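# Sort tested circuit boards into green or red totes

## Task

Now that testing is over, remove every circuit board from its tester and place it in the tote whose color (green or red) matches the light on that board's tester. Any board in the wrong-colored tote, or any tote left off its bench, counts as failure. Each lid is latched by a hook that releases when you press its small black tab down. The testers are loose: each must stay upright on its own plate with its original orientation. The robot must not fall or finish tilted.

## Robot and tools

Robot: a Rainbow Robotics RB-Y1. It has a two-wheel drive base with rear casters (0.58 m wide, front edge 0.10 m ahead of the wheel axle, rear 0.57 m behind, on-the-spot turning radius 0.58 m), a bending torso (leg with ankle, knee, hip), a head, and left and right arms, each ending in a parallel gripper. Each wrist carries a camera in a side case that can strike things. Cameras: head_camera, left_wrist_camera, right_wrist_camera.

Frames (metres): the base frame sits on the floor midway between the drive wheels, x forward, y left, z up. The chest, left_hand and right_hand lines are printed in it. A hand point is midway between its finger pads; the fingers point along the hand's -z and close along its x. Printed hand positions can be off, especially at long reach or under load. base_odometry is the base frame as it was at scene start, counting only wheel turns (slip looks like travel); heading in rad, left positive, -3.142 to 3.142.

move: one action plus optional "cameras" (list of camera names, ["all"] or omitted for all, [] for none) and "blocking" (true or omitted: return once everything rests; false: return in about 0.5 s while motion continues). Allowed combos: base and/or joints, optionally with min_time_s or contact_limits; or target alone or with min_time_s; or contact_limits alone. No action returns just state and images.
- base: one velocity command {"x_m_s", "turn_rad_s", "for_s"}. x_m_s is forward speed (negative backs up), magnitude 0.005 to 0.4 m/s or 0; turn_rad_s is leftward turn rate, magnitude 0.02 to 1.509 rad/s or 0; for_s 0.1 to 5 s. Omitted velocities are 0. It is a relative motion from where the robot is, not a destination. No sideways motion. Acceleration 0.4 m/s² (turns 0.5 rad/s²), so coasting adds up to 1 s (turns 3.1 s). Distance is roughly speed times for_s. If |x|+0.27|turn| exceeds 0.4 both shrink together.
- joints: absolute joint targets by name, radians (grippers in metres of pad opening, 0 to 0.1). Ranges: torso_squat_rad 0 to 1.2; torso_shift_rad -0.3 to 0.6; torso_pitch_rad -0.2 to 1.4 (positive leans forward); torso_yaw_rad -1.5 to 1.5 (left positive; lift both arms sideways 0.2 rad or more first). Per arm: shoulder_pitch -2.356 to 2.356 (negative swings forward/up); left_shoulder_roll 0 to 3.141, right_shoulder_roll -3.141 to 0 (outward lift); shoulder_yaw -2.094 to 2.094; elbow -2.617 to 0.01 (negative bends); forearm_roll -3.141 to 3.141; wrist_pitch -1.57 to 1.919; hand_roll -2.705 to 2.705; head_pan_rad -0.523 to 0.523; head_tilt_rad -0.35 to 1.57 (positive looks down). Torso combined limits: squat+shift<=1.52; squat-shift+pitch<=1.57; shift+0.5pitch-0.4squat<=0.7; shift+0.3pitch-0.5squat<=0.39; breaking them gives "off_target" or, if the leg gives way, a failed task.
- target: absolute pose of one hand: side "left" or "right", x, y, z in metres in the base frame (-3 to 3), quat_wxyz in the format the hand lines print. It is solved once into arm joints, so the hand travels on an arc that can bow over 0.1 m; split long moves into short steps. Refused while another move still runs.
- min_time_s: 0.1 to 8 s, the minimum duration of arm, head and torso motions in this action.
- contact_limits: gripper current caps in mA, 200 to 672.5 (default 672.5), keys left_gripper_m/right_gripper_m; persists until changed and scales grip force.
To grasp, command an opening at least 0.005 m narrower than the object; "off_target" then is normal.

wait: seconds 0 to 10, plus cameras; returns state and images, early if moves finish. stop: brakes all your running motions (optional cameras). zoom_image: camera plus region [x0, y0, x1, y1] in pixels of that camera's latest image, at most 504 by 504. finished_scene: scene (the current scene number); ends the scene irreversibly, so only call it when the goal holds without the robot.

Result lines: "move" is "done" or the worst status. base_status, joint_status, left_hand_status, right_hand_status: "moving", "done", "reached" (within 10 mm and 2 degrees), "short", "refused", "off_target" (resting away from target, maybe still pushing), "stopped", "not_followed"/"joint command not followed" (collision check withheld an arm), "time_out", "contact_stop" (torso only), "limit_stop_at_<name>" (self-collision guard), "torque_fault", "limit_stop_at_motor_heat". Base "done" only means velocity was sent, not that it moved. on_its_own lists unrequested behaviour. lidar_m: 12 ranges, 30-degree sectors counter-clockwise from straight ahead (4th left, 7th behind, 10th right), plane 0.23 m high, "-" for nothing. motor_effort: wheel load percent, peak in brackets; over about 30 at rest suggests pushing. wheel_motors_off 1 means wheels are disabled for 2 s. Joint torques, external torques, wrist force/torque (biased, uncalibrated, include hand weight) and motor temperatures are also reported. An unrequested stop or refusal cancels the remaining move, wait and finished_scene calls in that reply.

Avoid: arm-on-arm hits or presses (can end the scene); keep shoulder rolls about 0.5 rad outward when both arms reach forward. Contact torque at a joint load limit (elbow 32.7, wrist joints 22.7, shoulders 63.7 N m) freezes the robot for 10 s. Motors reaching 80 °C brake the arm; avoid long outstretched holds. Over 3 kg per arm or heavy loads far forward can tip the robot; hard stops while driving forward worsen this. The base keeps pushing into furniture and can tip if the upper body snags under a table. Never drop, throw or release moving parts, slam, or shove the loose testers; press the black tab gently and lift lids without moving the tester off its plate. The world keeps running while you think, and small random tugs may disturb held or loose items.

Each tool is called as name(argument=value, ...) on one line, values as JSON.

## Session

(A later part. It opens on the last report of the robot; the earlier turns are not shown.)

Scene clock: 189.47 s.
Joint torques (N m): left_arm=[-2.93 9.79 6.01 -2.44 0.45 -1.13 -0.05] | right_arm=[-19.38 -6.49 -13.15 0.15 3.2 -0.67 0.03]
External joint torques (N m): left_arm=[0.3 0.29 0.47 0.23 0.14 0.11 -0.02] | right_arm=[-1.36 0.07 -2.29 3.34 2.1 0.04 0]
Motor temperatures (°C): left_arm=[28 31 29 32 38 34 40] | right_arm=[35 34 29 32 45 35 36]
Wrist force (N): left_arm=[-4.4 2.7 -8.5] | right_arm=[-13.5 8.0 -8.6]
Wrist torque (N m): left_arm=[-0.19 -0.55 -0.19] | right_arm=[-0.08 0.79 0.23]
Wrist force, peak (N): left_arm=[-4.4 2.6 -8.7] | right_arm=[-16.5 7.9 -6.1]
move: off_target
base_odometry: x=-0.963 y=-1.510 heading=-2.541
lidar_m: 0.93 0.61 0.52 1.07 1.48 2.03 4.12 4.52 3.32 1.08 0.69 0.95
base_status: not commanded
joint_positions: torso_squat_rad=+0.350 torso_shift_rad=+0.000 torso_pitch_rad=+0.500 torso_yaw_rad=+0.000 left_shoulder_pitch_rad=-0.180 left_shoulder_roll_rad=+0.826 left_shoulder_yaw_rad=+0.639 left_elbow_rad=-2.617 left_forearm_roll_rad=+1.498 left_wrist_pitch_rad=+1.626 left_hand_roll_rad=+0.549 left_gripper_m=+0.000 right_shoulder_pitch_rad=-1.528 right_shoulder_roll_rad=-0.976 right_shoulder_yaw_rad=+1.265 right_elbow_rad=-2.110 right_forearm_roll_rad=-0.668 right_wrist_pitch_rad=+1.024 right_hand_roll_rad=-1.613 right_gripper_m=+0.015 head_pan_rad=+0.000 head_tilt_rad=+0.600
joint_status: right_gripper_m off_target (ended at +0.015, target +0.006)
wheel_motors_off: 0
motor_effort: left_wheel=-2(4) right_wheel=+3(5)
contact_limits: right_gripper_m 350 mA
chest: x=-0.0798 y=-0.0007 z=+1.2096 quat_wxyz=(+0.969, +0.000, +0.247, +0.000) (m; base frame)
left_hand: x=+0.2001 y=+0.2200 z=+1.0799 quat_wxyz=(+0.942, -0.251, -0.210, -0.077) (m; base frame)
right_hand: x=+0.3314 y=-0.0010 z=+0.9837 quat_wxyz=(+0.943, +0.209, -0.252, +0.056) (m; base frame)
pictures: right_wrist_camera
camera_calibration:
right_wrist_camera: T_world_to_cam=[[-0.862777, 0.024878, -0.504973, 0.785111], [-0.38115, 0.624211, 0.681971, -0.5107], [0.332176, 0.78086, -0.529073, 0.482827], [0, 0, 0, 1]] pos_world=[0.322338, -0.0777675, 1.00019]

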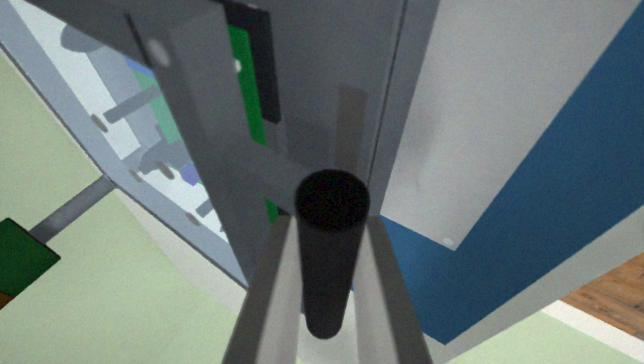

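move(target={"side":"right","x":0.3330,"y":-0.001,"z":1.0083,"quat_wxyz":[0.9311,0.2064,-0.2936,0.0651]}, min_time_s=1.5, cameras=[])

move(target={"side":"right","x":0.3398,"y":-0.001,"z":1.0346,"quat_wxyz":[0.9174,0.2034,-0.3339,0.074]}, min_time_s=1.5, cameras=["head_camera"])

move(target={"side":"right","x":0.354,"y":-0.001,"z":1.059,"quat_wxyz":[0.8987,0.1992,-0.3814,0.0846]}, min_time_s=1.5, cameras=[])

move(target={"side":"right","x":0.3693,"y":-0.001,"z":1.0811,"quat_wxyz":[0.8775,0.1945,-0.428,0.0949]}, min_time_s=1.5, cameras=["head_camera"])

Scene clock: 200.07 s.
Joint torques (N m): left_arm=[-2.83 9.78 6.01 -2.34 0.43 -1.09 -0.11] | right_arm=[-23.33 -6.55 -16.31 -1.16 4.1 -2.03 -0.01]
External joint torques (N m): left_arm=[0.39 0.29 0.48 0.33 0.12 0.15 -0.08] | right_arm=[-5.64 -0.07 -5.52 1.88 2.84 -1.4 -0.05]
Motor temperatures (°C): left_arm=[28 31 29 32 38 34 40] | right_arm=[35 34 29 32 46 35 36]
Wrist force (N): left_arm=[-4.2 2.7 -8.7] | right_arm=[-14.6 3.0 -4.4]
Wrist torque (N m): left_arm=[-0.20 -0.54 -0.18] | right_arm=[-0.28 1.01 0.22]
Wrist force, peak (N): left_arm=[-4.4 3.0 -8.8] | right_arm=[-15.0 11.8 -11.8]
move: done
base_odometry: x=-0.963 y=-1.510 heading=-2.541
lidar_m: 0.93 0.62 0.52 1.07 1.49 2.03 4.12 4.51 3.34 1.07 0.70 0.96
base_status: not commanded
joint_positions: torso_squat_rad=+0.350 torso_shift_rad=+0.000 torso_pitch_rad=+0.500 torso_yaw_rad=+0.000 left_shoulder_pitch_rad=-0.180 left_shoulder_roll_rad=+0.826 left_shoulder_yaw_rad=+0.639 left_elbow_rad=-2.617 left_forearm_roll_rad=+1.498 left_wrist_pitch_rad=+1.626 left_hand_roll_rad=+0.549 left_gripper_m=+0.000 right_shoulder_pitch_rad=-1.543 right_shoulder_roll_rad=-0.995 right_shoulder_yaw_rad=+1.252 right_elbow_rad=-2.183 right_forearm_roll_rad=-0.594 right_wrist_pitch_rad=+1.078 right_hand_roll_rad=-1.653 right_gripper_m=+0.015 head_pan_rad=+0.000 head_tilt_rad=+0.600
joint_status: all done
wheel_motors_off: 0
motor_effort: left_wheel=-1(3) right_wheel=+4(5)
contact_limits: right_gripper_m 350 mA
chest: x=-0.0798 y=-0.0008 z=+1.2096 quat_wxyz=(+0.969, +0.000, +0.247, +0.000) (m; base frame)
left_hand: x=+0.2002 y=+0.2199 z=+1.0799 quat_wxyz=(+0.942, -0.251, -0.210, -0.077) (m; base frame)
right_hand: x=+0.3327 y=-0.0007 z=+1.0068 quat_wxyz=(+0.932, +0.208, -0.290, +0.065) (m; base frame)
right_hand_status: reached (checked arc, planned for 1.5 s): 2 mm and 0.5 deg off.
pictures: none
No camera images: "cameras" was empty.

Scene clock: 201.90 s.
Joint torques (N m): left_arm=[-2.92 9.82 6.08 -2.41 0.43 -1.08 -0.06] | right_arm=[-21.89 -8.31 -15.46 0.39 4.35 -0.77 0]
External joint torques (N m): left_arm=[0.3 0.33 0.54 0.26 0.11 0.17 -0.03] | right_arm=[-4.33 -1.88 -4.69 3.15 2.93 -0.23 -0.04]
Motor temperatures (°C): left_arm=[28 31 29 32 38 34 40] | right_arm=[35 34 29 32 46 35 36]
Wrist force (N): left_arm=[-4.3 2.6 -8.4] | right_arm=[-13.3 7.5 -0.7]
Wrist torque (N m): left_arm=[-0.20 -0.55 -0.19] | right_arm=[-0.22 0.96 0.18]
Wrist force, peak (N): left_arm=[-4.5 3.0 -8.6] | right_arm=[-15.7 6.5 -4.6]
move: done
base_odometry: x=-0.963 y=-1.510 heading=-2.541
lidar_m: 0.92 0.62 0.52 1.07 1.47 2.03 4.11 4.51 3.33 1.08 0.69 0.96
base_status: not commanded
joint_positions: torso_squat_rad=+0.350 torso_shift_rad=+0.000 torso_pitch_rad=+0.500 torso_yaw_rad=+0.000 left_shoulder_pitch_rad=-0.180 left_shoulder_roll_rad=+0.826 left_shoulder_yaw_rad=+0.639 left_elbow_rad=-2.617 left_forearm_roll_rad=+1.498 left_wrist_pitch_rad=+1.626 left_hand_roll_rad=+0.549 left_gripper_m=+0.000 right_shoulder_pitch_rad=-1.569 right_shoulder_roll_rad=-1.009 right_shoulder_yaw_rad=+1.236 right_elbow_rad=-2.237 right_forearm_roll_rad=-0.535 right_wrist_pitch_rad=+1.132 right_hand_roll_rad=-1.673 right_gripper_m=+0.015 head_pan_rad=+0.000 head_tilt_rad=+0.600
joint_status: all done
wheel_motors_off: 0
motor_effort: left_wheel=-1(4) right_wheel=+2(6)
contact_limits: right_gripper_m 350 mA
chest: x=-0.0798 y=-0.0008 z=+1.2096 quat_wxyz=(+0.969, +0.001, +0.247, +0.000) (m; base frame)
left_hand: x=+0.2001 y=+0.2199 z=+1.0799 quat_wxyz=(+0.942, -0.251, -0.210, -0.077) (m; base frame)
right_hand: x=+0.3389 y=-0.0003 z=+1.0333 quat_wxyz=(+0.918, +0.205, -0.331, +0.074) (m; base frame)
right_hand_status: reached (checked arc, planned for 1.5 s): 2 mm and 0.4 deg off.
pictures: head_camera
camera_calibration:
head_camera: T_world_to_cam=[[0.0364454, -0.998759, 0.0339573, -0.050572], [-0.871664, -0.0483895, -0.487709, 0.760161], [0.488747, -0.0118246, -0.872345, 1.12086], [0, 0, 0, 1]] pos_world=[0.11663, -0.000471635, 1.35023]

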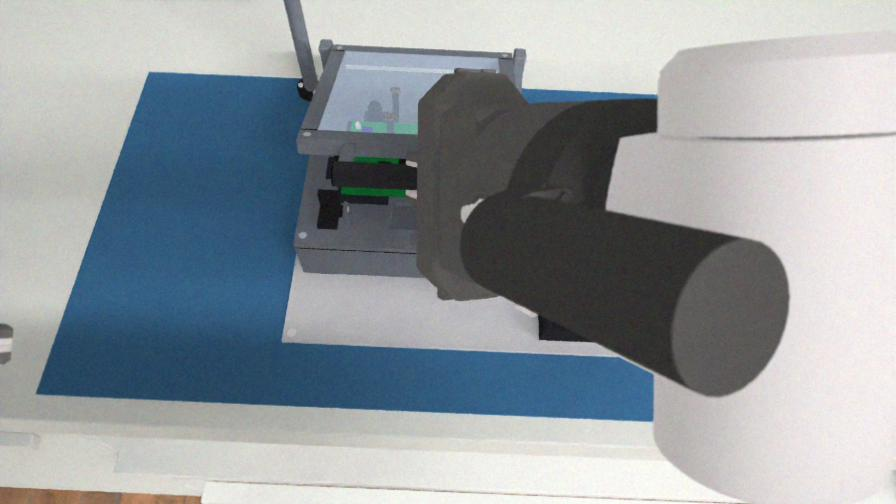

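Scene clock: 203.73 s.
Joint torques (N m): left_arm=[-2.98 9.81 6.01 -2.48 0.43 -1.08 -0.06] | right_arm=[-20.78 -8.61 -14.19 0.71 3.99 -0.42 0.04]
External joint torques (N m): left_arm=[0.24 0.32 0.47 0.19 0.12 0.16 -0.03] | right_arm=[-3.14 -2.14 -3.35 3.18 2.43 0.04 0]
Motor temperatures (°C): left_arm=[28 31 29 32 38 34 40] | right_arm=[35 34 29 32 46 35 36]
Wrist force (N): left_arm=[-4.3 2.8 -8.4] | right_arm=[-12.3 8.2 0.6]
Wrist torque (N m): left_arm=[-0.21 -0.55 -0.18] | right_arm=[-0.20 0.94 0.18]
Wrist force, peak (N): left_arm=[-4.4 3.0 -8.6] | right_arm=[-14.7 8.4 -2.3]
move: done
base_odometry: x=-0.963 y=-1.510 heading=-2.541
lidar_m: 0.92 0.62 0.52 1.07 1.48 2.04 4.12 4.51 3.33 1.08 0.69 0.97
base_status: not commanded
joint_positions: torso_squat_rad=+0.350 torso_shift_rad=+0.000 torso_pitch_rad=+0.500 torso_yaw_rad=+0.000 left_shoulder_pitch_rad=-0.180 left_shoulder_roll_rad=+0.826 left_shoulder_yaw_rad=+0.639 left_elbow_rad=-2.617 left_forearm_roll_rad=+1.498 left_wrist_pitch_rad=+1.626 left_hand_roll_rad=+0.549 left_gripper_m=+0.000 right_shoulder_pitch_rad=-1.593 right_shoulder_roll_rad=-1.020 right_shoulder_yaw_rad=+1.224 right_elbow_rad=-2.260 right_forearm_roll_rad=-0.464 right_wrist_pitch_rad=+1.163 right_hand_roll_rad=-1.673 right_gripper_m=+0.015 head_pan_rad=+0.000 head_tilt_rad=+0.600
joint_status: all done
wheel_motors_off: 0
motor_effort: left_wheel=-2(4) right_wheel=+4(6)
contact_limits: right_gripper_m 350 mA
chest: x=-0.0798 y=-0.0008 z=+1.2096 quat_wxyz=(+0.969, +0.001, +0.247, +0.000) (m; base frame)
left_hand: x=+0.2001 y=+0.2199 z=+1.0799 quat_wxyz=(+0.942, -0.251, -0.210, -0.077) (m; base frame)
right_hand: x=+0.3525 y=-0.0006 z=+1.0586 quat_wxyz=(+0.900, +0.200, -0.379, +0.085) (m; base frame)
right_hand_status: reached (checked arc, planned for 1.5 s): 2 mm and 0.3 deg off.
pictures: none
No camera images: "cameras" was empty.

Scene clock: 205.57 s.
Joint torques (N m): left_arm=[-2.95 9.82 5.96 -2.35 0.4 -1.13 -0.08] | right_arm=[-19.33 -8.03 -12.82 0.73 3.21 -0.18 0.83]
External joint torques (N m): left_arm=[0.27 0.32 0.42 0.32 0.09 0.12 -0.05] | right_arm=[-1.51 -1.51 -1.87 3.02 1.54 0.21 0.78]
Motor temperatures (°C): left_arm=[28 31 29 32 38 34 40] | right_arm=[35 34 29 32 46 35 36]
Wrist force (N): left_arm=[-4.3 2.4 -8.5] | right_arm=[-8.2 9.6 4.0]
Wrist torque (N m): left_arm=[-0.17 -0.55 -0.18] | right_arm=[-0.14 0.70 0.13]
Wrist force, peak (N): left_arm=[-4.4 2.6 -8.7] | right_arm=[-12.5 9.2 0.7]
move: done
base_odometry: x=-0.963 y=-1.510 heading=-2.541
lidar_m: 0.92 0.62 0.51 1.06 1.48 2.04 4.12 4.51 3.34 1.07 0.69 0.96
base_status: not commanded
joint_positions: torso_squat_rad=+0.350 torso_shift_rad=+0.000 torso_pitch_rad=+0.500 torso_yaw_rad=+0.000 left_shoulder_pitch_rad=-0.180 left_shoulder_roll_rad=+0.826 left_shoulder_yaw_rad=+0.639 left_elbow_rad=-2.617 left_forearm_roll_rad=+1.498 left_wrist_pitch_rad=+1.626 left_hand_roll_rad=+0.549 left_gripper_m=+0.000 right_shoulder_pitch_rad=-1.607 right_shoulder_roll_rad=-1.026 right_shoulder_yaw_rad=+1.219 right_elbow_rad=-2.261 right_forearm_roll_rad=-0.377 right_wrist_pitch_rad=+1.174 right_hand_roll_rad=-1.666 right_gripper_m=+0.015 head_pan_rad=+0.000 head_tilt_rad=+0.600
joint_status: all done
wheel_motors_off: 0
motor_effort: left_wheel=-2(4) right_wheel=+3(6)
contact_limits: right_gripper_m 350 mA
chest: x=-0.0799 y=-0.0008 z=+1.2097 quat_wxyz=(+0.969, +0.001, +0.247, +0.000) (m; base frame)
left_hand: x=+0.2001 y=+0.2199 z=+1.0799 quat_wxyz=(+0.942, -0.251, -0.210, -0.077) (m; base frame)
right_hand: x=+0.3687 y=-0.0008 z=+1.0807 quat_wxyz=(+0.878, +0.195, -0.427, +0.095) (m; base frame)
right_hand_status: reached (checked arc, planned for 1.5 s): 1 mm and 0.1 deg off.
pictures: head_camera
camera_calibration:
head_camera: T_world_to_cam=[[0.0364403, -0.998759, 0.0339625, -0.0505763], [-0.871598, -0.0483892, -0.487828, 0.760249], [0.488866, -0.011825, -0.872279, 1.12084], [0, 0, 0, 1]] pos_world=[0.116533, -0.000471721, 1.35028]

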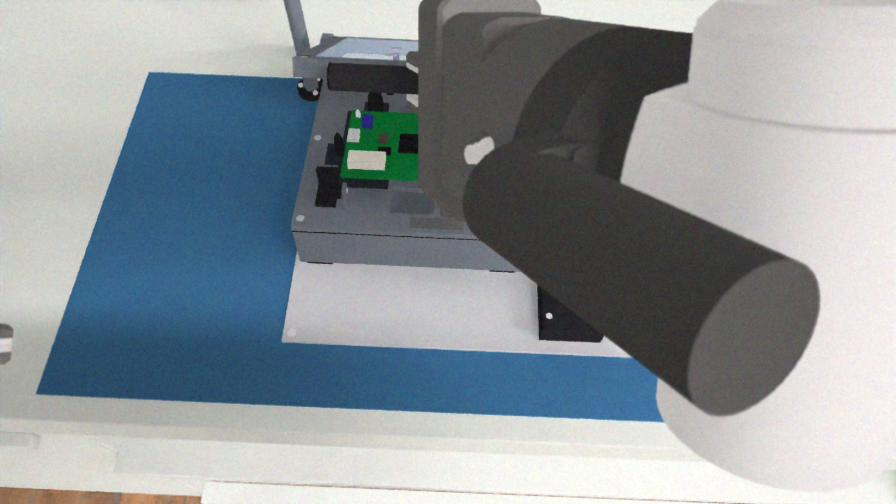

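move(target={"side":"right","x":0.3883,"y":-0.001,"z":1.0998,"quat_wxyz":[0.8539,0.1893,-0.4733,0.1049]}, min_time_s=1.5, cameras=[])

move(target={"side":"right","x":0.4104,"y":-0.001,"z":1.1149,"quat_wxyz":[0.8234,0.1825,-0.5246,0.1163]}, min_time_s=1.5, cameras=[])

move(target={"side":"right","x":0.4351,"y":-0.001,"z":1.1257,"quat_wxyz":[0.7898,0.1751,-0.5739,0.1272]}, min_time_s=1.5, cameras=["head_camera"])

move(target={"side":"right","x":0.4615,"y":-0.001,"z":1.1319,"quat_wxyz":[0.7479,0.1658,-0.6276,0.1391]}, min_time_s=1.5, cameras=[])

move(target={"side":"right","x":0.4888,"y":-0.001,"z":1.1336,"quat_wxyz":[0.7198,0.1596,-0.6596,0.1462]}, min_time_s=1.5, cameras=[])

move(target={"side":"right","x":0.515,"y":-0.001,"z":1.135,"quat_wxyz":[0.707,0.156,-0.672,0.149]}, min_time_s=1.5, cameras=["head_camera"])

Scene clock: 249.87 s.
Joint torques (N m): left_arm=[-2.98 9.69 6 -2.49 0.47 -1.16 -0.11] | right_arm=[-18.11 -7.06 -11.24 1.98 2.37 -1.01 0.78]
External joint torques (N m): left_arm=[0.24 0.19 0.46 0.17 0.16 0.09 -0.08] | right_arm=[0.03 -0.41 -0.11 4.17 0.62 -0.69 0.73]
Motor temperatures (°C): left_arm=[28 31 29 32 37 34 40] | right_arm=[36 34 29 31 46 35 36]
Wrist force (N): left_arm=[-4.1 2.7 -8.5] | right_arm=[-4.5 8.5 8.0]
Wrist torque (N m): left_arm=[-0.20 -0.52 -0.19] | right_arm=[-0.20 0.48 0.09]
Wrist force, peak (N): left_arm=[-4.5 2.8 -8.8] | right_arm=[-9.5 9.4 3.3]
move: done
base_odometry: x=-0.963 y=-1.510 heading=-2.541
lidar_m: 0.92 0.61 0.51 1.06 1.47 2.03 4.12 4.50 3.34 1.07 0.68 0.96
base_status: not commanded
joint_positions: torso_squat_rad=+0.350 torso_shift_rad=+0.000 torso_pitch_rad=+0.499 torso_yaw_rad=+0.000 left_shoulder_pitch_rad=-0.180 left_shoulder_roll_rad=+0.826 left_shoulder_yaw_rad=+0.639 left_elbow_rad=-2.617 left_forearm_roll_rad=+1.498 left_wrist_pitch_rad=+1.626 left_hand_roll_rad=+0.549 left_gripper_m=+0.000 right_shoulder_pitch_rad=-1.615 right_shoulder_roll_rad=-1.027 right_shoulder_yaw_rad=+1.217 right_elbow_rad=-2.237 right_forearm_roll_rad=-0.286 right_wrist_pitch_rad=+1.161 right_hand_roll_rad=-1.652 right_gripper_m=+0.015 head_pan_rad=+0.000 head_tilt_rad=+0.600
joint_status: all done
wheel_motors_off: 0
motor_effort: left_wheel=-2(4) right_wheel=+4(5)
contact_limits: right_gripper_m 350 mA
chest: x=-0.0800 y=-0.0008 z=+1.2097 quat_wxyz=(+0.969, +0.001, +0.247, +0.000) (m; base frame)
left_hand: x=+0.2000 y=+0.2199 z=+1.0800 quat_wxyz=(+0.942, -0.251, -0.210, -0.077) (m; base frame)
right_hand: x=+0.3878 y=-0.0008 z=+1.0998 quat_wxyz=(+0.854, +0.190, -0.473, +0.105) (m; base frame)
right_hand_status: reached (checked arc, planned for 1.5 s): 1 mm and 0.1 deg off.
pictures: none
No camera images: "cameras" was empty.

Scene clock: 251.70 s.
Joint torques (N m): left_arm=[-3.01 9.76 5.97 -2.45 0.41 -1.07 -0.01] | right_arm=[-12.09 -1.29 -5.93 1.47 0.33 -1.53 0.64]
External joint torques (N m): left_arm=[0.22 0.26 0.43 0.21 0.1 0.18 0.02] | right_arm=[6.49 5.5 5.41 3.72 -1.49 -1.3 0.58]
Motor temperatures (°C): left_arm=[28 31 29 32 37 34 40] | right_arm=[36 34 29 31 46 35 36]
Wrist force (N): left_arm=[-4.2 2.8 -8.7] | right_arm=[3.2 6.5 12.8]
Wrist torque (N m): left_arm=[-0.21 -0.54 -0.18] | right_arm=[-0.12 0.31 0.20]
Wrist force, peak (N): left_arm=[-4.5 2.9 -8.6] | right_arm=[4.4 6.9 13.6]
move: done
base_odometry: x=-0.963 y=-1.510 heading=-2.541
lidar_m: 0.92 0.62 0.51 1.07 1.48 2.03 4.12 4.51 3.33 1.08 0.70 0.96
base_status: not commanded
joint_positions: torso_squat_rad=+0.350 torso_shift_rad=+0.000 torso_pitch_rad=+0.499 torso_yaw_rad=+0.000 left_shoulder_pitch_rad=-0.180 left_shoulder_roll_rad=+0.826 left_shoulder_yaw_rad=+0.639 left_elbow_rad=-2.617 left_forearm_roll_rad=+1.498 left_wrist_pitch_rad=+1.626 left_hand_roll_rad=+0.549 left_gripper_m=+0.000 right_shoulder_pitch_rad=-1.607 right_shoulder_roll_rad=-1.020 right_shoulder_yaw_rad=+1.223 right_elbow_rad=-2.189 right_forearm_roll_rad=-0.151 right_wrist_pitch_rad=+1.128 right_hand_roll_rad=-1.646 right_gripper_m=+0.015 head_pan_rad=+0.000 head_tilt_rad=+0.600
joint_status: all done
wheel_motors_off: 0
motor_effort: left_wheel=-2(4) right_wheel=+5(6)
contact_limits: right_gripper_m 350 mA
chest: x=-0.0802 y=-0.0009 z=+1.2097 quat_wxyz=(+0.969, +0.001, +0.247, +0.000) (m; base frame)
left_hand: x=+0.1999 y=+0.2198 z=+1.0802 quat_wxyz=(+0.942, -0.251, -0.210, -0.077) (m; base frame)
right_hand: x=+0.4106 y=-0.0012 z=+1.1166 quat_wxyz=(+0.823, +0.183, -0.526, +0.116) (m; base frame)
right_hand_status: reached (checked arc, planned for 1.5 s): 2 mm and 0.2 deg off.
pictures: none
No camera images: "cameras" was empty.

Scene clock: 253.53 s.
Joint torques (N m): left_arm=[-2.92 10.04 5.96 -2.42 0.43 -1.17 -0.07] | right_arm=[-13.48 -0.67 -6.53 -0.38 0.06 -1.78 -0.08]
External joint torques (N m): left_arm=[0.31 0.54 0.42 0.24 0.12 0.07 -0.04] | right_arm=[5.69 6.31 5.05 2.05 -1.75 -1.67 -0.14]
Motor temperatures (°C): left_arm=[28 31 29 32 37 34 40] | right_arm=[36 34 29 31 46 35 36]
Wrist force (N): left_arm=[-4.5 2.5 -8.4] | right_arm=[5.2 4.8 7.9]
Wrist torque (N m): left_arm=[-0.17 -0.58 -0.18] | right_arm=[-0.20 0.33 0.27]
Wrist force, peak (N): left_arm=[-4.3 2.8 -8.8] | right_arm=[8.5 6.5 17.9]
move: done
base_odometry: x=-0.963 y=-1.510 heading=-2.541
lidar_m: 0.92 0.62 0.51 1.07 1.48 2.03 4.12 4.52 3.33 1.08 0.70 0.96
base_status: not commanded
joint_positions: torso_squat_rad=+0.350 torso_shift_rad=+0.000 torso_pitch_rad=+0.499 torso_yaw_rad=+0.000 left_shoulder_pitch_rad=-0.180 left_shoulder_roll_rad=+0.826 left_shoulder_yaw_rad=+0.639 left_elbow_rad=-2.617 left_forearm_roll_rad=+1.498 left_wrist_pitch_rad=+1.626 left_hand_roll_rad=+0.549 left_gripper_m=+0.000 right_shoulder_pitch_rad=-1.589 right_shoulder_roll_rad=-1.001 right_shoulder_yaw_rad=+1.232 right_elbow_rad=-2.111 right_forearm_roll_rad=+0.000 right_wrist_pitch_rad=+1.071 right_hand_roll_rad=-1.651 right_gripper_m=+0.015 head_pan_rad=+0.000 head_tilt_rad=+0.600
joint_status: all done
wheel_motors_off: 0
motor_effort: left_wheel=-2(4) right_wheel=+4(6)
contact_limits: right_gripper_m 350 mA
chest: x=-0.0801 y=-0.0009 z=+1.2097 quat_wxyz=(+0.969, +0.001, +0.247, +0.000) (m; base frame)
left_hand: x=+0.2000 y=+0.2198 z=+1.0801 quat_wxyz=(+0.942, -0.251, -0.210, -0.077) (m; base frame)
right_hand: x=+0.4356 y=-0.0015 z=+1.1270 quat_wxyz=(+0.789, +0.175, -0.575, +0.127) (m; base frame)
right_hand_status: reached (checked arc, planned for 1.5 s): 1 mm and 0.1 deg off.
pictures: head_camera
camera_calibration:
head_camera: T_world_to_cam=[[0.0363311, -0.998767, 0.0338165, -0.0505114], [-0.871405, -0.0482273, -0.488188, 0.760554], [0.489217, -0.0117315, -0.872083, 1.12077], [0, 0, 0, 1]] pos_world=[0.116287, -0.00062149, 1.3504]

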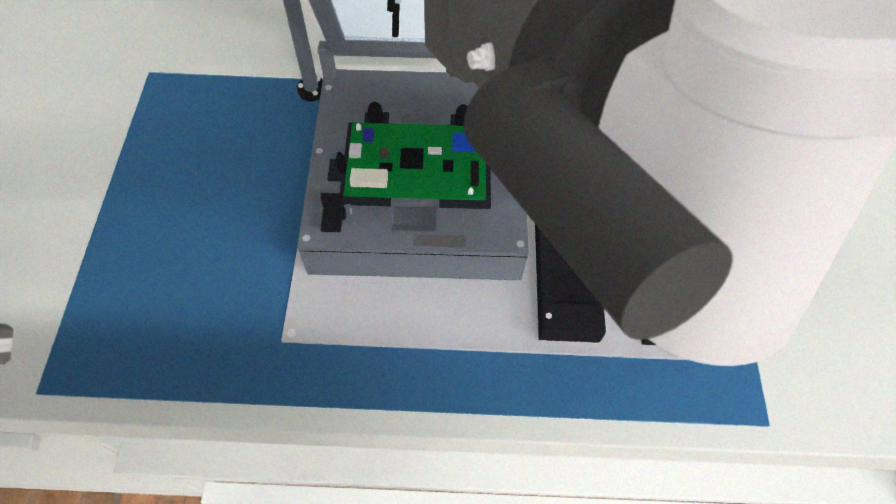

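Scene clock: 255.37 s.
Joint torques (N m): left_arm=[-2.67 9.85 5.92 -2.36 0.37 -1.14 -0.09] | right_arm=[-13.95 0.03 -6.16 -2.12 -0.18 -2.1 0.01]
External joint torques (N m): left_arm=[0.55 0.35 0.37 0.3 0.06 0.1 -0.06] | right_arm=[5.91 7.17 5.57 0.61 -1.93 -2.19 -0.04]
Motor temperatures (°C): left_arm=[28 31 29 32 37 34 40] | right_arm=[36 34 29 31 46 35 36]
Wrist force (N): left_arm=[-4.3 2.8 -8.3] | right_arm=[6.9 3.4 3.1]
Wrist torque (N m): left_arm=[-0.20 -0.54 -0.18] | right_arm=[-0.36 0.31 0.29]
Wrist force, peak (N): left_arm=[-4.4 2.8 -8.8] | right_arm=[14.2 3.8 15.6]
move: done
base_odometry: x=-0.963 y=-1.510 heading=-2.541
lidar_m: 0.92 0.62 0.52 1.06 1.48 2.03 4.12 4.52 3.34 1.08 0.69 0.96
base_status: not commanded
joint_positions: torso_squat_rad=+0.350 torso_shift_rad=+0.000 torso_pitch_rad=+0.499 torso_yaw_rad=+0.000 left_shoulder_pitch_rad=-0.180 left_shoulder_roll_rad=+0.826 left_shoulder_yaw_rad=+0.639 left_elbow_rad=-2.617 left_forearm_roll_rad=+1.498 left_wrist_pitch_rad=+1.626 left_hand_roll_rad=+0.549 left_gripper_m=+0.000 right_shoulder_pitch_rad=-1.556 right_shoulder_roll_rad=-0.966 right_shoulder_yaw_rad=+1.243 right_elbow_rad=-1.999 right_forearm_roll_rad=+0.203 right_wrist_pitch_rad=+0.999 right_hand_roll_rad=-1.687 right_gripper_m=+0.015 head_pan_rad=+0.000 head_tilt_rad=+0.600
joint_status: all done
wheel_motors_off: 0
motor_effort: left_wheel=-2(4) right_wheel=+4(6)
contact_limits: right_gripper_m 350 mA
chest: x=-0.0800 y=-0.0009 z=+1.2097 quat_wxyz=(+0.969, +0.001, +0.247, +0.000) (m; base frame)
left_hand: x=+0.2000 y=+0.2198 z=+1.0801 quat_wxyz=(+0.942, -0.251, -0.210, -0.077) (m; base frame)
right_hand: x=+0.4620 y=-0.0017 z=+1.1332 quat_wxyz=(+0.748, +0.165, -0.628, +0.139) (m; base frame)
right_hand_status: reached (checked arc, planned for 1.5 s): 2 mm and 0.1 deg off.
pictures: none
No camera images: "cameras" was empty.

Scene clock: 257.20 s.
Joint torques (N m): left_arm=[-2.77 9.67 5.86 -2.4 0.37 -1.07 -0.03] | right_arm=[-10.51 1.17 -4.42 -1.91 -1.31 -2.73 -0.01]
External joint torques (N m): left_arm=[0.46 0.17 0.32 0.27 0.06 0.17 0] | right_arm=[10.3 8.51 7.44 0.88 -2.93 -3.01 -0.07]
Motor temperatures (°C): left_arm=[28 31 29 32 37 34 40] | right_arm=[36 34 29 31 46 35 36]
Wrist force (N): left_arm=[-4.3 2.8 -8.4] | right_arm=[13.4 1.9 4.2]
Wrist torque (N m): left_arm=[-0.21 -0.54 -0.19] | right_arm=[-0.31 0.20 0.23]
Wrist force, peak (N): left_arm=[-4.3 3.0 -8.9] | right_arm=[13.3 13.7 0.1]
move: done
base_odometry: x=-0.963 y=-1.510 heading=-2.541
lidar_m: 0.92 0.63 0.51 1.07 1.48 2.03 4.12 4.52 3.33 1.07 0.69 0.96
base_status: not commanded
joint_positions: torso_squat_rad=+0.350 torso_shift_rad=+0.000 torso_pitch_rad=+0.499 torso_yaw_rad=+0.000 left_shoulder_pitch_rad=-0.180 left_shoulder_roll_rad=+0.826 left_shoulder_yaw_rad=+0.639 left_elbow_rad=-2.617 left_forearm_roll_rad=+1.498 left_wrist_pitch_rad=+1.626 left_hand_roll_rad=+0.549 left_gripper_m=+0.000 right_shoulder_pitch_rad=-1.544 right_shoulder_roll_rad=-0.925 right_shoulder_yaw_rad=+1.243 right_elbow_rad=-1.863 right_forearm_roll_rad=+0.343 right_wrist_pitch_rad=+0.913 right_hand_roll_rad=-1.738 right_gripper_m=+0.015 head_pan_rad=+0.000 head_tilt_rad=+0.600
joint_status: all done
wheel_motors_off: 0
motor_effort: left_wheel=-3(4) right_wheel=+4(6)
contact_limits: right_gripper_m 350 mA
chest: x=-0.0801 y=-0.0009 z=+1.2097 quat_wxyz=(+0.969, +0.001, +0.247, +0.000) (m; base frame)
left_hand: x=+0.1999 y=+0.2198 z=+1.0802 quat_wxyz=(+0.942, -0.251, -0.210, -0.077) (m; base frame)
right_hand: x=+0.4894 y=-0.0018 z=+1.1362 quat_wxyz=(+0.719, +0.159, -0.661, +0.146) (m; base frame)
right_hand_status: reached (checked arc, planned for 1.5 s): 3 mm and 0.3 deg off.
pictures: none
No camera images: "cameras" was empty.

Scene clock: 259.03 s.
Joint torques (N m): left_arm=[-2.84 9.75 6.05 -2.42 0.45 -1.17 -0.1] | right_arm=[-13.32 1.42 -3.59 -2.61 -1.27 -2.77 0]
External joint torques (N m): left_arm=[0.39 0.25 0.51 0.25 0.14 0.08 -0.07] | right_arm=[8.53 8.97 8.33 0.04 -2.76 -3.16 -0.06]
Motor temperatures (°C): left_arm=[28 31 29 32 37 34 40] | right_arm=[35 34 29 31 46 35 36]
Wrist force (N): left_arm=[-4.1 2.6 -8.4] | right_arm=[13.3 1.5 1.9]
Wrist torque (N m): left_arm=[-0.19 -0.53 -0.19] | right_arm=[-0.33 0.23 0.16]
Wrist force, peak (N): left_arm=[-4.5 2.8 -8.6] | right_arm=[19.9 14.9 -3.2]
move: done
base_odometry: x=-0.963 y=-1.510 heading=-2.541
lidar_m: 0.93 0.61 0.53 1.07 1.48 2.03 4.12 4.50 3.33 1.07 0.69 0.96
base_status: not commanded
joint_positions: torso_squat_rad=+0.350 torso_shift_rad=+0.000 torso_pitch_rad=+0.499 torso_yaw_rad=+0.000 left_shoulder_pitch_rad=-0.180 left_shoulder_roll_rad=+0.826 left_shoulder_yaw_rad=+0.639 left_elbow_rad=-2.617 left_forearm_roll_rad=+1.498 left_wrist_pitch_rad=+1.626 left_hand_roll_rad=+0.549 left_gripper_m=+0.000 right_shoulder_pitch_rad=-1.556 right_shoulder_roll_rad=-0.888 right_shoulder_yaw_rad=+1.237 right_elbow_rad=-1.730 right_forearm_roll_rad=+0.405 right_wrist_pitch_rad=+0.828 right_hand_roll_rad=-1.779 right_gripper_m=+0.015 head_pan_rad=+0.000 head_tilt_rad=+0.600
joint_status: all done
wheel_motors_off: 0
motor_effort: left_wheel=-2(3) right_wheel=+4(6)
contact_limits: right_gripper_m 350 mA
chest: x=-0.0802 y=-0.0009 z=+1.2097 quat_wxyz=(+0.969, +0.001, +0.247, +0.000) (m; base frame)
left_hand: x=+0.1999 y=+0.2198 z=+1.0803 quat_wxyz=(+0.942, -0.251, -0.210, -0.077) (m; base frame)
right_hand: x=+0.5158 y=-0.0020 z=+1.1375 quat_wxyz=(+0.707, +0.155, -0.674, +0.148) (m; base frame)
right_hand_status: reached (checked arc, planned for 1.5 s): 3 mm and 0.3 deg off.
pictures: head_camera
camera_calibration:
head_camera: T_world_to_cam=[[0.036323, -0.998767, 0.0338444, -0.0505262], [-0.871231, -0.0482381, -0.488497, 0.760836], [0.489527, -0.0117426, -0.871909, 1.1207], [0, 0, 0, 1]] pos_world=[0.116089, -0.000602649, 1.35052]

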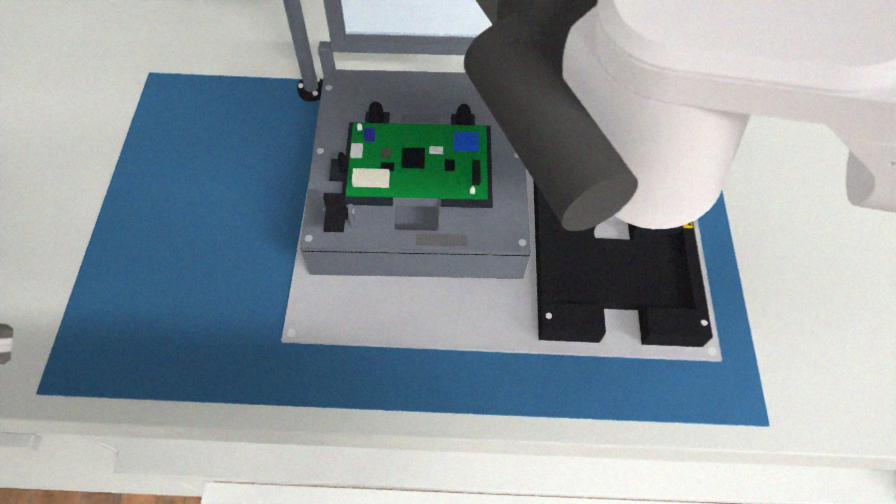

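move(joints={"right_gripper_m":0.03}, cameras=[])

move(target={"side":"right","x":0.442,"y":-0.036,"z":1.14,"quat_wxyz":[0.707,0.156,-0.672,0.149]}, cameras=[])

move(target={"side":"right","x":0.30,"y":-0.20,"z":1.16,"quat_wxyz":[0.924,0,-0.383,0]}, cameras=["head_camera"])

move(joints={"right_gripper_m":0.088}, cameras=[])

move(target={"side":"right","x":0.38,"y":-0.10,"z":1.13,"quat_wxyz":[0.9962,0,-0.0872,0]}, cameras=[])

move(target={"side":"right","x":0.419,"y":0.0075,"z":1.08,"quat_wxyz":[0.9986,0,-0.0523,0]}, cameras=[])

move(target={"side":"right","x":0.431,"y":0.0215,"z":0.985,"quat_wxyz":[1,0,0,0]}, min_time_s=1.5)

Scene clock: 273.07 s.
Joint torques (N m): left_arm=[-2.87 9.71 6.05 -2.44 0.31 -1.14 0.01] | right_arm=[-18.22 -4.91 -9.94 -2.74 0.83 0.08 0.1]
External joint torques (N m): left_arm=[0.35 0.21 0.51 0.23 -0.01 0.1 0.04] | right_arm=[3.6 2.66 1.98 -0.07 -0.66 -0.31 0.04]
Motor temperatures (°C): left_arm=[28 31 29 32 37 34 40] | right_arm=[35 34 29 32 46 36 36]
Wrist force (N): left_arm=[-4.2 2.7 -8.5] | right_arm=[-4.0 10.9 -7.0]
Wrist torque (N m): left_arm=[-0.19 -0.53 -0.17] | right_arm=[-0.16 0.50 0.47]
Wrist force, peak (N): left_arm=[-4.1 2.8 -8.9] | right_arm=[13.7 1.9 1.5]
move: done
base_odometry: x=-0.963 y=-1.510 heading=-2.541
lidar_m: 0.93 0.62 0.52 1.07 1.47 2.04 4.11 4.51 3.33 1.07 0.70 0.96
base_status: not commanded
joint_positions: torso_squat_rad=+0.350 torso_shift_rad=+0.000 torso_pitch_rad=+0.500 torso_yaw_rad=+0.000 left_shoulder_pitch_rad=-0.180 left_shoulder_roll_rad=+0.826 left_shoulder_yaw_rad=+0.639 left_elbow_rad=-2.617 left_forearm_roll_rad=+1.498 left_wrist_pitch_rad=+1.626 left_hand_roll_rad=+0.549 left_gripper_m=+0.000 right_shoulder_pitch_rad=-1.554 right_shoulder_roll_rad=-0.886 right_shoulder_yaw_rad=+1.238 right_elbow_rad=-1.730 right_forearm_roll_rad=+0.404 right_wrist_pitch_rad=+0.828 right_hand_roll_rad=-1.779 right_gripper_m=+0.030 head_pan_rad=+0.000 head_tilt_rad=+0.600
joint_status: all done
wheel_motors_off: 0
motor_effort: left_wheel=-3(3) right_wheel=+4(7)
contact_limits: right_gripper_m 350 mA
chest: x=-0.0798 y=-0.0008 z=+1.2097 quat_wxyz=(+0.969, +0.000, +0.247, +0.000) (m; base frame)
left_hand: x=+0.2001 y=+0.2200 z=+1.0800 quat_wxyz=(+0.942, -0.251, -0.210, -0.077) (m; base frame)
right_hand: x=+0.5154 y=-0.0011 z=+1.1353 quat_wxyz=(+0.708, +0.156, -0.673, +0.149) (m; base frame)
pictures: none
No camera images: "cameras" was empty.

Scene clock: 274.17 s.
Joint torques (N m): left_arm=[-3.08 9.84 6.11 -2.52 0.42 -1.09 -0.01] | right_arm=[-15.92 -7.28 -10.09 -2.96 1.58 0.07 0.26]
External joint torques (N m): left_arm=[0.14 0.35 0.57 0.15 0.11 0.16 0.02] | right_arm=[2.01 0.56 1.15 0.35 -0.15 -0.28 0.2]
Motor temperatures (°C): left_arm=[28 31 29 32 37 34 40] | right_arm=[35 34 29 32 46 36 36]
Wrist force (N): left_arm=[-4.3 2.8 -8.8] | right_arm=[-4.2 10.8 -7.1]
Wrist torque (N m): left_arm=[-0.21 -0.54 -0.19] | right_arm=[-0.16 0.47 0.48]
Wrist force, peak (N): left_arm=[-4.4 2.9 -8.7] | right_arm=[13.3 20.6 -13.1]
move: done
base_odometry: x=-0.963 y=-1.510 heading=-2.541
lidar_m: 0.91 0.61 0.52 1.06 1.47 2.03 4.12 4.52 3.34 1.07 0.69 0.96
base_status: not commanded
joint_positions: torso_squat_rad=+0.350 torso_shift_rad=+0.000 torso_pitch_rad=+0.500 torso_yaw_rad=+0.000 left_shoulder_pitch_rad=-0.180 left_shoulder_roll_rad=+0.826 left_shoulder_yaw_rad=+0.639 left_elbow_rad=-2.617 left_forearm_roll_rad=+1.498 left_wrist_pitch_rad=+1.626 left_hand_roll_rad=+0.549 left_gripper_m=+0.000 right_shoulder_pitch_rad=-1.444 right_shoulder_roll_rad=-1.073 right_shoulder_yaw_rad=+1.245 right_elbow_rad=-2.114 right_forearm_roll_rad=+0.438 right_wrist_pitch_rad=+1.013 right_hand_roll_rad=-1.757 right_gripper_m=+0.030 head_pan_rad=+0.000 head_tilt_rad=+0.600
joint_status: all done
wheel_motors_off: 0
motor_effort: left_wheel=-3(3) right_wheel=+3(5)
contact_limits: right_gripper_m 350 mA
chest: x=-0.0798 y=-0.0007 z=+1.2096 quat_wxyz=(+0.969, +0.000, +0.247, +0.000) (m; base frame)
left_hand: x=+0.2001 y=+0.2200 z=+1.0799 quat_wxyz=(+0.942, -0.251, -0.210, -0.077) (m; base frame)
right_hand: x=+0.4423 y=-0.0358 z=+1.1402 quat_wxyz=(+0.708, +0.156, -0.673, +0.149) (m; base frame)
right_hand_status: reached (checked arc, planned for 0.7 s): 0 mm and 0.0 deg off.
pictures: none
No camera images: "cameras" was empty.

Scene clock: 275.90 s.
Joint torques (N m): left_arm=[-2.96 9.82 6.08 -2.34 0.39 -1.11 0] | right_arm=[-11.11 -5.84 -8.48 2.34 1.61 -0.25 0.12]
External joint torques (N m): left_arm=[0.26 0.33 0.55 0.34 0.07 0.14 0.03] | right_arm=[0.02 1.2 -0.04 -0.36 0.07 -0.24 0.08]
Motor temperatures (°C): left_arm=[28 31 29 32 37 34 40] | right_arm=[35 34 29 32 46 36 36]
Wrist force (N): left_arm=[-4.1 3.0 -8.2] | right_arm=[-2.0 10.6 -11.8]
Wrist torque (N m): left_arm=[-0.23 -0.54 -0.20] | right_arm=[-0.05 0.59 0.51]
Wrist force, peak (N): left_arm=[-4.5 2.7 -8.7] | right_arm=[-2.3 10.8 -12.1]
move: short
base_odometry: x=-0.963 y=-1.510 heading=-2.541
lidar_m: 0.92 0.63 0.52 1.06 1.49 2.03 4.12 4.51 3.33 1.07 0.70 0.96
base_status: not commanded
joint_positions: torso_squat_rad=+0.350 torso_shift_rad=+0.000 torso_pitch_rad=+0.500 torso_yaw_rad=+0.000 left_shoulder_pitch_rad=-0.180 left_shoulder_roll_rad=+0.826 left_shoulder_yaw_rad=+0.639 left_elbow_rad=-2.617 left_forearm_roll_rad=+1.498 left_wrist_pitch_rad=+1.626 left_hand_roll_rad=+0.549 left_gripper_m=+0.000 right_shoulder_pitch_rad=-1.711 right_shoulder_roll_rad=-1.631 right_shoulder_yaw_rad=+0.893 right_elbow_rad=-2.617 right_forearm_roll_rad=-1.136 right_wrist_pitch_rad=+1.499 right_hand_roll_rad=-1.554 right_gripper_m=+0.030 head_pan_rad=+0.000 head_tilt_rad=+0.600
joint_status: all done
wheel_motors_off: 0
motor_effort: left_wheel=-2(4) right_wheel=+3(5)
contact_limits: right_gripper_m 350 mA
chest: x=-0.0797 y=-0.0007 z=+1.2096 quat_wxyz=(+0.969, +0.000, +0.247, +0.000) (m; base frame)
left_hand: x=+0.2002 y=+0.2200 z=+1.0799 quat_wxyz=(+0.942, -0.251, -0.210, -0.077) (m; base frame)
right_hand: x=+0.3007 y=-0.2000 z=+1.1602 quat_wxyz=(+0.936, -0.004, -0.352, -0.002) (m; base frame)
right_hand_status: short (checked arc, as near as the solve gets, planned for 1.3 s): 1 mm and 3.8 deg off. The place is met; only the turn is off.
pictures: head_camera
camera_calibration:
head_camera: T_world_to_cam=[[0.0365492, -0.998752, 0.0340356, -0.0505808], [-0.871677, -0.0485179, -0.487674, 0.76018], [0.488717, -0.011844, -0.872362, 1.12084], [0, 0, 0, 1]] pos_world=[0.116705, -0.00036009, 1.35022]

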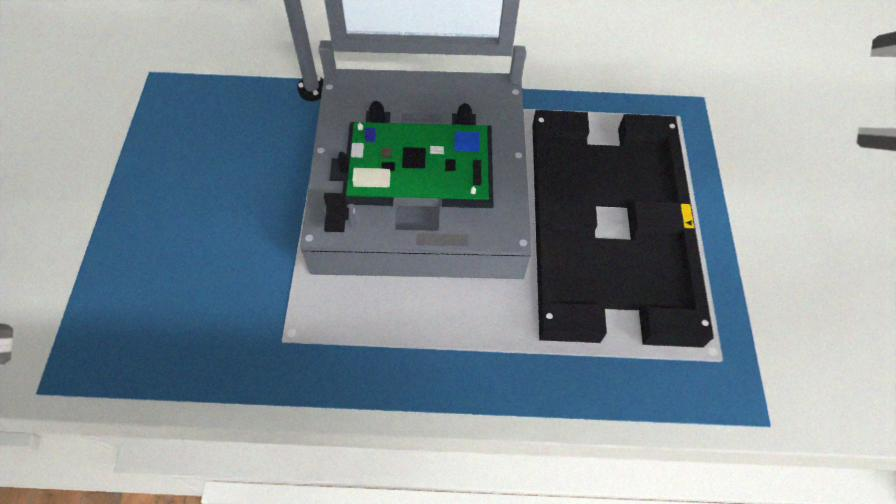

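Scene clock: 277.07 s.
Joint torques (N m): left_arm=[-3.09 9.99 6.08 -2.4 0.41 -1.18 -0.02] | right_arm=[-10.73 -5.92 -8.43 2.35 1.61 -0.3 0.14]
External joint torques (N m): left_arm=[0.13 0.49 0.54 0.27 0.1 0.07 0.01] | right_arm=[0.39 1.12 0.02 -0.35 0.07 -0.3 0.1]
Motor temperatures (°C): left_arm=[28 31 29 32 37 34 40] | right_arm=[35 34 29 32 46 36 36]
Wrist force (N): left_arm=[-4.1 2.6 -8.4] | right_arm=[-2.0 11.1 -11.8]
Wrist torque (N m): left_arm=[-0.21 -0.53 -0.17] | right_arm=[-0.11 0.62 0.50]
Wrist force, peak (N): left_arm=[-4.3 2.8 -8.7] | right_arm=[-2.3 10.9 -12.0]
move: done
base_odometry: x=-0.963 y=-1.510 heading=-2.541
lidar_m: 0.92 0.62 0.52 1.06 1.48 2.03 4.12 4.51 3.33 1.07 0.68 0.96
base_status: not commanded
joint_positions: torso_squat_rad=+0.350 torso_shift_rad=+0.000 torso_pitch_rad=+0.500 torso_yaw_rad=+0.000 left_shoulder_pitch_rad=-0.180 left_shoulder_roll_rad=+0.826 left_shoulder_yaw_rad=+0.639 left_elbow_rad=-2.617 left_forearm_roll_rad=+1.498 left_wrist_pitch_rad=+1.626 left_hand_roll_rad=+0.549 left_gripper_m=+0.000 right_shoulder_pitch_rad=-1.711 right_shoulder_roll_rad=-1.631 right_shoulder_yaw_rad=+0.893 right_elbow_rad=-2.617 right_forearm_roll_rad=-1.136 right_wrist_pitch_rad=+1.499 right_hand_roll_rad=-1.554 right_gripper_m=+0.088 head_pan_rad=+0.000 head_tilt_rad=+0.600
joint_status: all done
wheel_motors_off: 0
motor_effort: left_wheel=-1(3) right_wheel=+4(5)
contact_limits: right_gripper_m 350 mA
chest: x=-0.0797 y=-0.0007 z=+1.2096 quat_wxyz=(+0.969, +0.000, +0.247, +0.000) (m; base frame)
left_hand: x=+0.2002 y=+0.2200 z=+1.0799 quat_wxyz=(+0.942, -0.251, -0.210, -0.077) (m; base frame)
right_hand: x=+0.3007 y=-0.2000 z=+1.1602 quat_wxyz=(+0.936, -0.004, -0.352, -0.002) (m; base frame)
pictures: none
No camera images: "cameras" was empty.

Scene clock: 278.73 s.
Joint torques (N m): left_arm=[-3.11 9.88 5.93 -2.49 0.43 -1.08 0.05] | right_arm=[-21.21 -7.52 -9.09 0.73 0.33 -0.21 -0.04]
External joint torques (N m): left_arm=[0.11 0.39 0.39 0.18 0.11 0.17 0.08] | right_arm=[0.85 0 1.59 0.61 -0.23 -0.06 -0.05]
Motor temperatures (°C): left_arm=[28 31 29 32 37 34 40] | right_arm=[35 34 29 32 46 36 36]
Wrist force (N): left_arm=[-4.3 2.8 -8.4] | right_arm=[1.1 10.7 -13.4]
Wrist torque (N m): left_arm=[-0.21 -0.56 -0.18] | right_arm=[-0.06 0.78 0.53]
Wrist force, peak (N): left_arm=[-4.3 3.0 -8.6] | right_arm=[0.9 11.4 -13.4]
move: done
base_odometry: x=-0.963 y=-1.510 heading=-2.541
lidar_m: 0.92 0.62 0.52 1.06 1.48 2.03 4.12 4.52 3.33 1.08 0.69 0.96
base_status: not commanded
joint_positions: torso_squat_rad=+0.350 torso_shift_rad=+0.000 torso_pitch_rad=+0.500 torso_yaw_rad=+0.000 left_shoulder_pitch_rad=-0.180 left_shoulder_roll_rad=+0.826 left_shoulder_yaw_rad=+0.639 left_elbow_rad=-2.617 left_forearm_roll_rad=+1.498 left_wrist_pitch_rad=+1.626 left_hand_roll_rad=+0.549 left_gripper_m=+0.000 right_shoulder_pitch_rad=-1.926 right_shoulder_roll_rad=-0.976 right_shoulder_yaw_rad=+0.999 right_elbow_rad=-1.647 right_forearm_roll_rad=-1.469 right_wrist_pitch_rad=+1.725 right_hand_roll_rad=-1.155 right_gripper_m=+0.088 head_pan_rad=+0.000 head_tilt_rad=+0.600
joint_status: all done
wheel_motors_off: 0
motor_effort: left_wheel=-2(3) right_wheel=+4(5)
contact_limits: right_gripper_m 350 mA
chest: x=-0.0798 y=-0.0007 z=+1.2096 quat_wxyz=(+0.969, +0.000, +0.247, +0.000) (m; base frame)
left_hand: x=+0.2001 y=+0.2201 z=+1.0799 quat_wxyz=(+0.942, -0.251, -0.210, -0.076) (m; base frame)
right_hand: x=+0.3800 y=-0.0998 z=+1.1302 quat_wxyz=(+0.996, +0.000, -0.087, +0.000) (m; base frame)
right_hand_status: reached (checked arc, planned for 1.3 s): 0 mm and 0.0 deg off.
pictures: none
No camera images: "cameras" was empty.

Scene clock: 280.00 s.
Joint torques (N m): left_arm=[-3.08 9.9 5.97 -2.33 0.44 -1.16 -0.07] | right_arm=[-24.57 -7.9 -6.95 -0.26 0.29 -0.09 0.13]
External joint torques (N m): left_arm=[0.14 0.41 0.43 0.35 0.13 0.09 -0.04] | right_arm=[1.34 -0.07 1.59 0.93 -0.14 0.04 0.13]
Motor temperatures (°C): left_arm=[28 31 29 32 37 34 40] | right_arm=[35 34 29 32 46 36 36]
Wrist force (N): left_arm=[-4.4 2.8 -8.6] | right_arm=[1.3 10.6 -13.1]
Wrist torque (N m): left_arm=[-0.22 -0.56 -0.18] | right_arm=[-0.03 0.76 0.50]
Wrist force, peak (N): left_arm=[-4.3 2.7 -8.7] | right_arm=[1.4 11.5 -13.3]
move: done
base_odometry: x=-0.963 y=-1.510 heading=-2.541
lidar_m: 0.92 0.62 0.52 1.08 1.47 2.03 4.12 4.51 3.33 1.07 0.69 0.97
base_status: not commanded
joint_positions: torso_squat_rad=+0.350 torso_shift_rad=+0.000 torso_pitch_rad=+0.500 torso_yaw_rad=+0.000 left_shoulder_pitch_rad=-0.180 left_shoulder_roll_rad=+0.826 left_shoulder_yaw_rad=+0.639 left_elbow_rad=-2.617 left_forearm_roll_rad=+1.498 left_wrist_pitch_rad=+1.626 left_hand_roll_rad=+0.549 left_gripper_m=+0.000 right_shoulder_pitch_rad=-2.020 right_shoulder_roll_rad=-0.517 right_shoulder_yaw_rad=+1.091 right_elbow_rad=-1.039 right_forearm_roll_rad=-1.377 right_wrist_pitch_rad=+1.646 right_hand_roll_rad=-1.010 right_gripper_m=+0.088 head_pan_rad=+0.000 head_tilt_rad=+0.600
joint_status: all done
wheel_motors_off: 0
motor_effort: left_wheel=-3(5) right_wheel=+2(5)
contact_limits: right_gripper_m 350 mA
chest: x=-0.0798 y=-0.0007 z=+1.2096 quat_wxyz=(+0.969, +0.000, +0.247, +0.000) (m; base frame)
left_hand: x=+0.2001 y=+0.2201 z=+1.0798 quat_wxyz=(+0.942, -0.251, -0.210, -0.076) (m; base frame)
right_hand: x=+0.4188 y=+0.0077 z=+1.0801 quat_wxyz=(+0.999, +0.001, -0.053, +0.000) (m; base frame)
right_hand_status: reached (checked arc, planned for 0.9 s): 0 mm and 0.1 deg off.
pictures: none
No camera images: "cameras" was empty.

Scene clock: 281.83 s.
Joint torques (N m): left_arm=[-2.96 9.93 5.99 -2.42 0.4 -1.12 -0.02] | right_arm=[-23.87 -5.91 -3.13 -0.5 0.3 -0.24 0.19]
External joint torques (N m): left_arm=[0.26 0.44 0.45 0.25 0.09 0.12 0.01] | right_arm=[2.85 1.58 1.11 1.21 0.04 -0.2 0.18]
Motor temperatures (°C): left_arm=[28 31 29 32 37 34 40] | right_arm=[35 34 29 32 46 36 36]
Wrist force (N): left_arm=[-4.2 2.6 -8.6] | right_arm=[2.0 10.3 -13.2]
Wrist torque (N m): left_arm=[-0.21 -0.54 -0.17] | right_arm=[0.00 0.83 0.53]
Wrist force, peak (N): left_arm=[-4.6 2.9 -8.6] | right_arm=[1.9 10.7 -13.6]
move: done
base_odometry: x=-0.963 y=-1.510 heading=-2.541
lidar_m: 0.92 0.62 0.52 1.07 1.48 2.02 4.12 4.51 3.33 1.07 0.69 0.96
base_status: not commanded
joint_positions: torso_squat_rad=+0.350 torso_shift_rad=+0.000 torso_pitch_rad=+0.500 torso_yaw_rad=+0.000 left_shoulder_pitch_rad=-0.180 left_shoulder_roll_rad=+0.826 left_shoulder_yaw_rad=+0.639 left_elbow_rad=-2.617 left_forearm_roll_rad=+1.498 left_wrist_pitch_rad=+1.626 left_hand_roll_rad=+0.549 left_gripper_m=+0.000 right_shoulder_pitch_rad=-1.969 right_shoulder_roll_rad=-0.229 right_shoulder_yaw_rad=+1.130 right_elbow_rad=-0.468 right_forearm_roll_rad=-1.364 right_wrist_pitch_rad=+1.488 right_hand_roll_rad=-0.714 right_gripper_m=+0.088 head_pan_rad=+0.000 head_tilt_rad=+0.600
joint_status: all done
wheel_motors_off: 0
motor_effort: left_wheel=-3(5) right_wheel=+4(5)
contact_limits: right_gripper_m 350 mA
chest: x=-0.0797 y=-0.0007 z=+1.2096 quat_wxyz=(+0.969, +0.000, +0.247, +0.000) (m; base frame)
left_hand: x=+0.2001 y=+0.2201 z=+1.0799 quat_wxyz=(+0.942, -0.251, -0.210, -0.076) (m; base frame)
right_hand: x=+0.4304 y=+0.0212 z=+0.9853 quat_wxyz=(+1.000, +0.002, -0.004, +0.000) (m; base frame)
right_hand_status: reached (checked arc, planned for 1.5 s): 1 mm and 0.6 deg off.
pictures: head_camera, left_wrist_camera, right_wrist_camera
camera_calibration:
head_camera: T_world_to_cam=[[0.0366013, -0.99875, 0.0340348, -0.0505569], [-0.871671, -0.048563, -0.487679, 0.760184], [0.488722, -0.0118175, -0.872359, 1.12084], [0, 0, 0, 1]] pos_world=[0.1167, -0.0003314, 1.35022]
left_wrist_camera: T_world_to_cam=[[0.908343, -0.0315167, 0.417037, -0.626552], [-0.374418, -0.505573, 0.777307, -0.618924], [0.186345, -0.862208, -0.471034, 0.730109], [0, 0, 0, 1]] pos_world=[0.201335, 0.296848, 1.0863]
right_wrist_camera: T_world_to_cam=[[-0.99946, 0.0209104, -0.0253592, 0.457219], [0.00733134, 0.893924, 0.448159, -0.430488], [0.0320403, 0.44773, -0.893594, 0.928907], [0, 0, 0, 1]] pos_world=[0.430366, -0.0406367, 1.03459]

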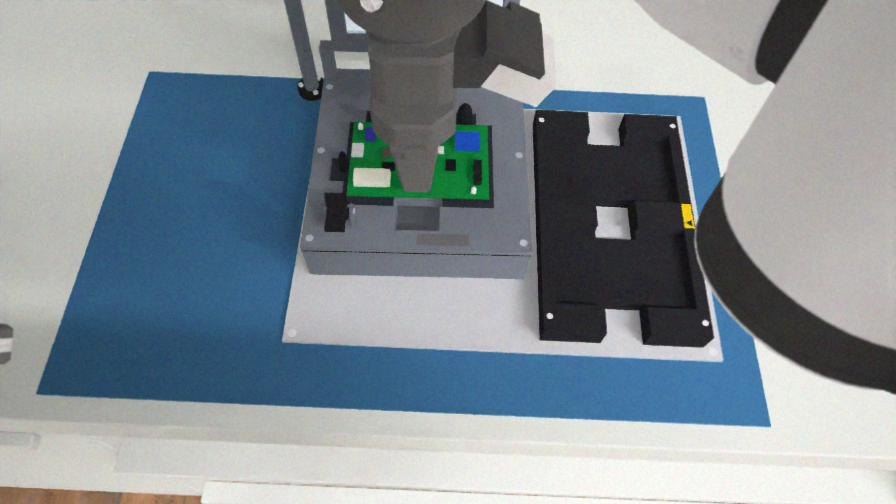

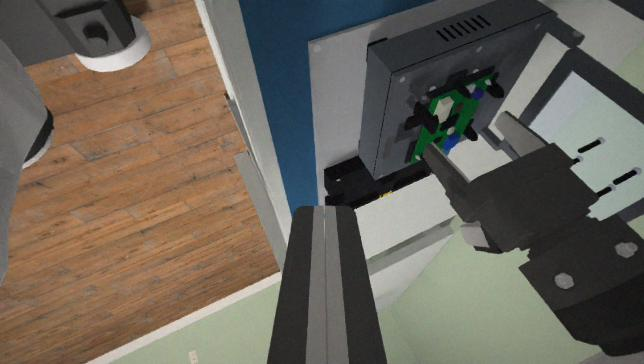

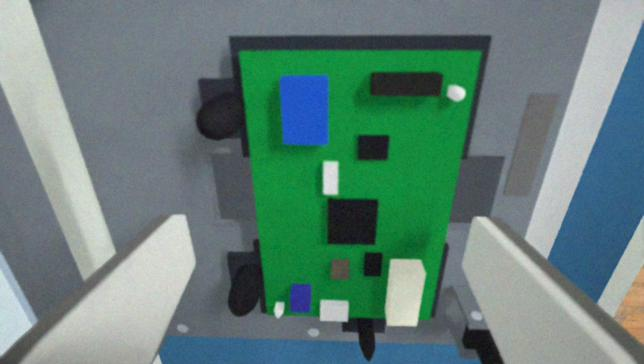

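move(target={"side":"right","x":0.429,"y":0.0215,"z":0.955,"quat_wxyz":[1,0,0,0]}, min_time_s=1.2, cameras=["head_camera","right_wrist_camera"])

Scene clock: 289.40 s.
Joint torques (N m): left_arm=[-3 9.71 6.11 -2.39 0.44 -1.11 -0.02] | right_arm=[-22.83 -4.75 -1.96 -0.58 0.31 -0.25 0.29]
External joint torques (N m): left_arm=[0.23 0.21 0.57 0.28 0.12 0.14 0.01] | right_arm=[3.63 2.35 1.17 1.1 0.05 -0.21 0.29]
Motor temperatures (°C): left_arm=[28 31 29 32 37 34 40] | right_arm=[36 34 29 31 46 36 36]
Wrist force (N): left_arm=[-4.1 2.5 -8.4] | right_arm=[2.1 10.6 -13.3]
Wrist torque (N m): left_arm=[-0.18 -0.54 -0.17] | right_arm=[-0.05 0.83 0.53]
Wrist force, peak (N): left_arm=[-4.3 2.8 -8.7] | right_arm=[2.1 10.9 -13.4]
move: done
base_odometry: x=-0.963 y=-1.510 heading=-2.541
lidar_m: 0.92 0.62 0.52 1.06 1.47 2.04 4.12 4.50 3.33 1.07 0.69 0.96
base_status: not commanded
joint_positions: torso_squat_rad=+0.350 torso_shift_rad=+0.000 torso_pitch_rad=+0.500 torso_yaw_rad=+0.000 left_shoulder_pitch_rad=-0.180 left_shoulder_roll_rad=+0.826 left_shoulder_yaw_rad=+0.639 left_elbow_rad=-2.617 left_forearm_roll_rad=+1.498 left_wrist_pitch_rad=+1.626 left_hand_roll_rad=+0.549 left_gripper_m=+0.000 right_shoulder_pitch_rad=-1.940 right_shoulder_roll_rad=-0.160 right_shoulder_yaw_rad=+1.140 right_elbow_rad=-0.345 right_forearm_roll_rad=-1.354 right_wrist_pitch_rad=+1.421 right_hand_roll_rad=-0.654 right_gripper_m=+0.088 head_pan_rad=+0.000 head_tilt_rad=+0.600
joint_status: all done
wheel_motors_off: 0
motor_effort: left_wheel=-2(4) right_wheel=+4(4)
contact_limits: right_gripper_m 350 mA
chest: x=-0.0797 y=-0.0007 z=+1.2096 quat_wxyz=(+0.969, +0.000, +0.247, +0.000) (m; base frame)
left_hand: x=+0.2001 y=+0.2201 z=+1.0799 quat_wxyz=(+0.942, -0.251, -0.210, -0.076) (m; base frame)
right_hand: x=+0.4287 y=+0.0211 z=+0.9555 quat_wxyz=(+1.000, +0.002, -0.004, +0.000) (m; base frame)
right_hand_status: reached (checked arc, planned for 1.2 s): 1 mm and 0.6 deg off.
pictures: head_camera, right_wrist_camera
camera_calibration:
head_camera: T_world_to_cam=[[0.0366014, -0.99875, 0.0340349, -0.0505569], [-0.871671, -0.0485632, -0.487679, 0.760184], [0.488722, -0.0118175, -0.87236, 1.12084], [0, 0, 0, 1]] pos_world=[0.1167, -0.000331253, 1.35022]
right_wrist_camera: T_world_to_cam=[[-0.999454, 0.0207806, -0.0257057, 0.455086], [0.00707621, 0.894152, 0.447708, -0.416507], [0.0322885, 0.447282, -0.89381, 0.902437], [0, 0, 0, 1]] pos_world=[0.428646, -0.0406793, 1.00478]

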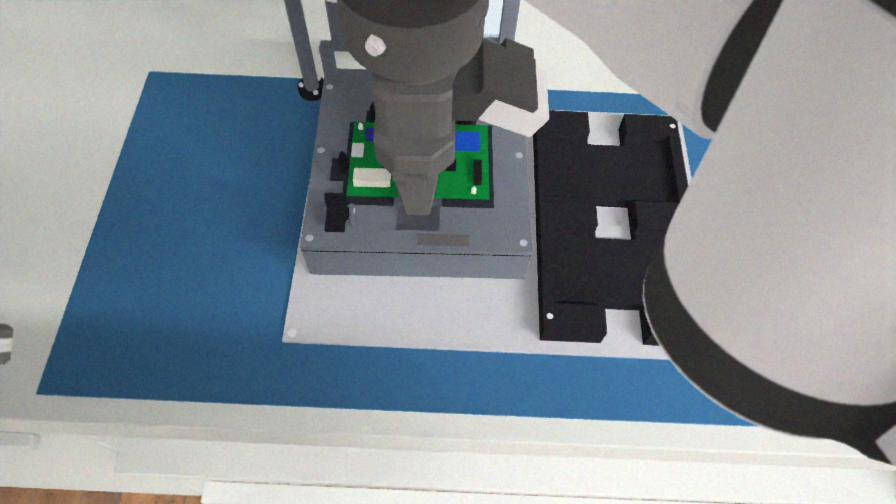

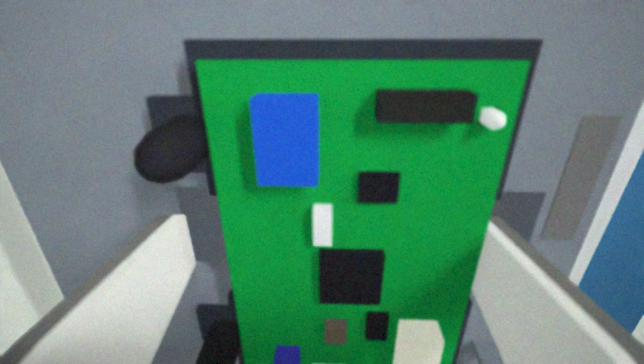

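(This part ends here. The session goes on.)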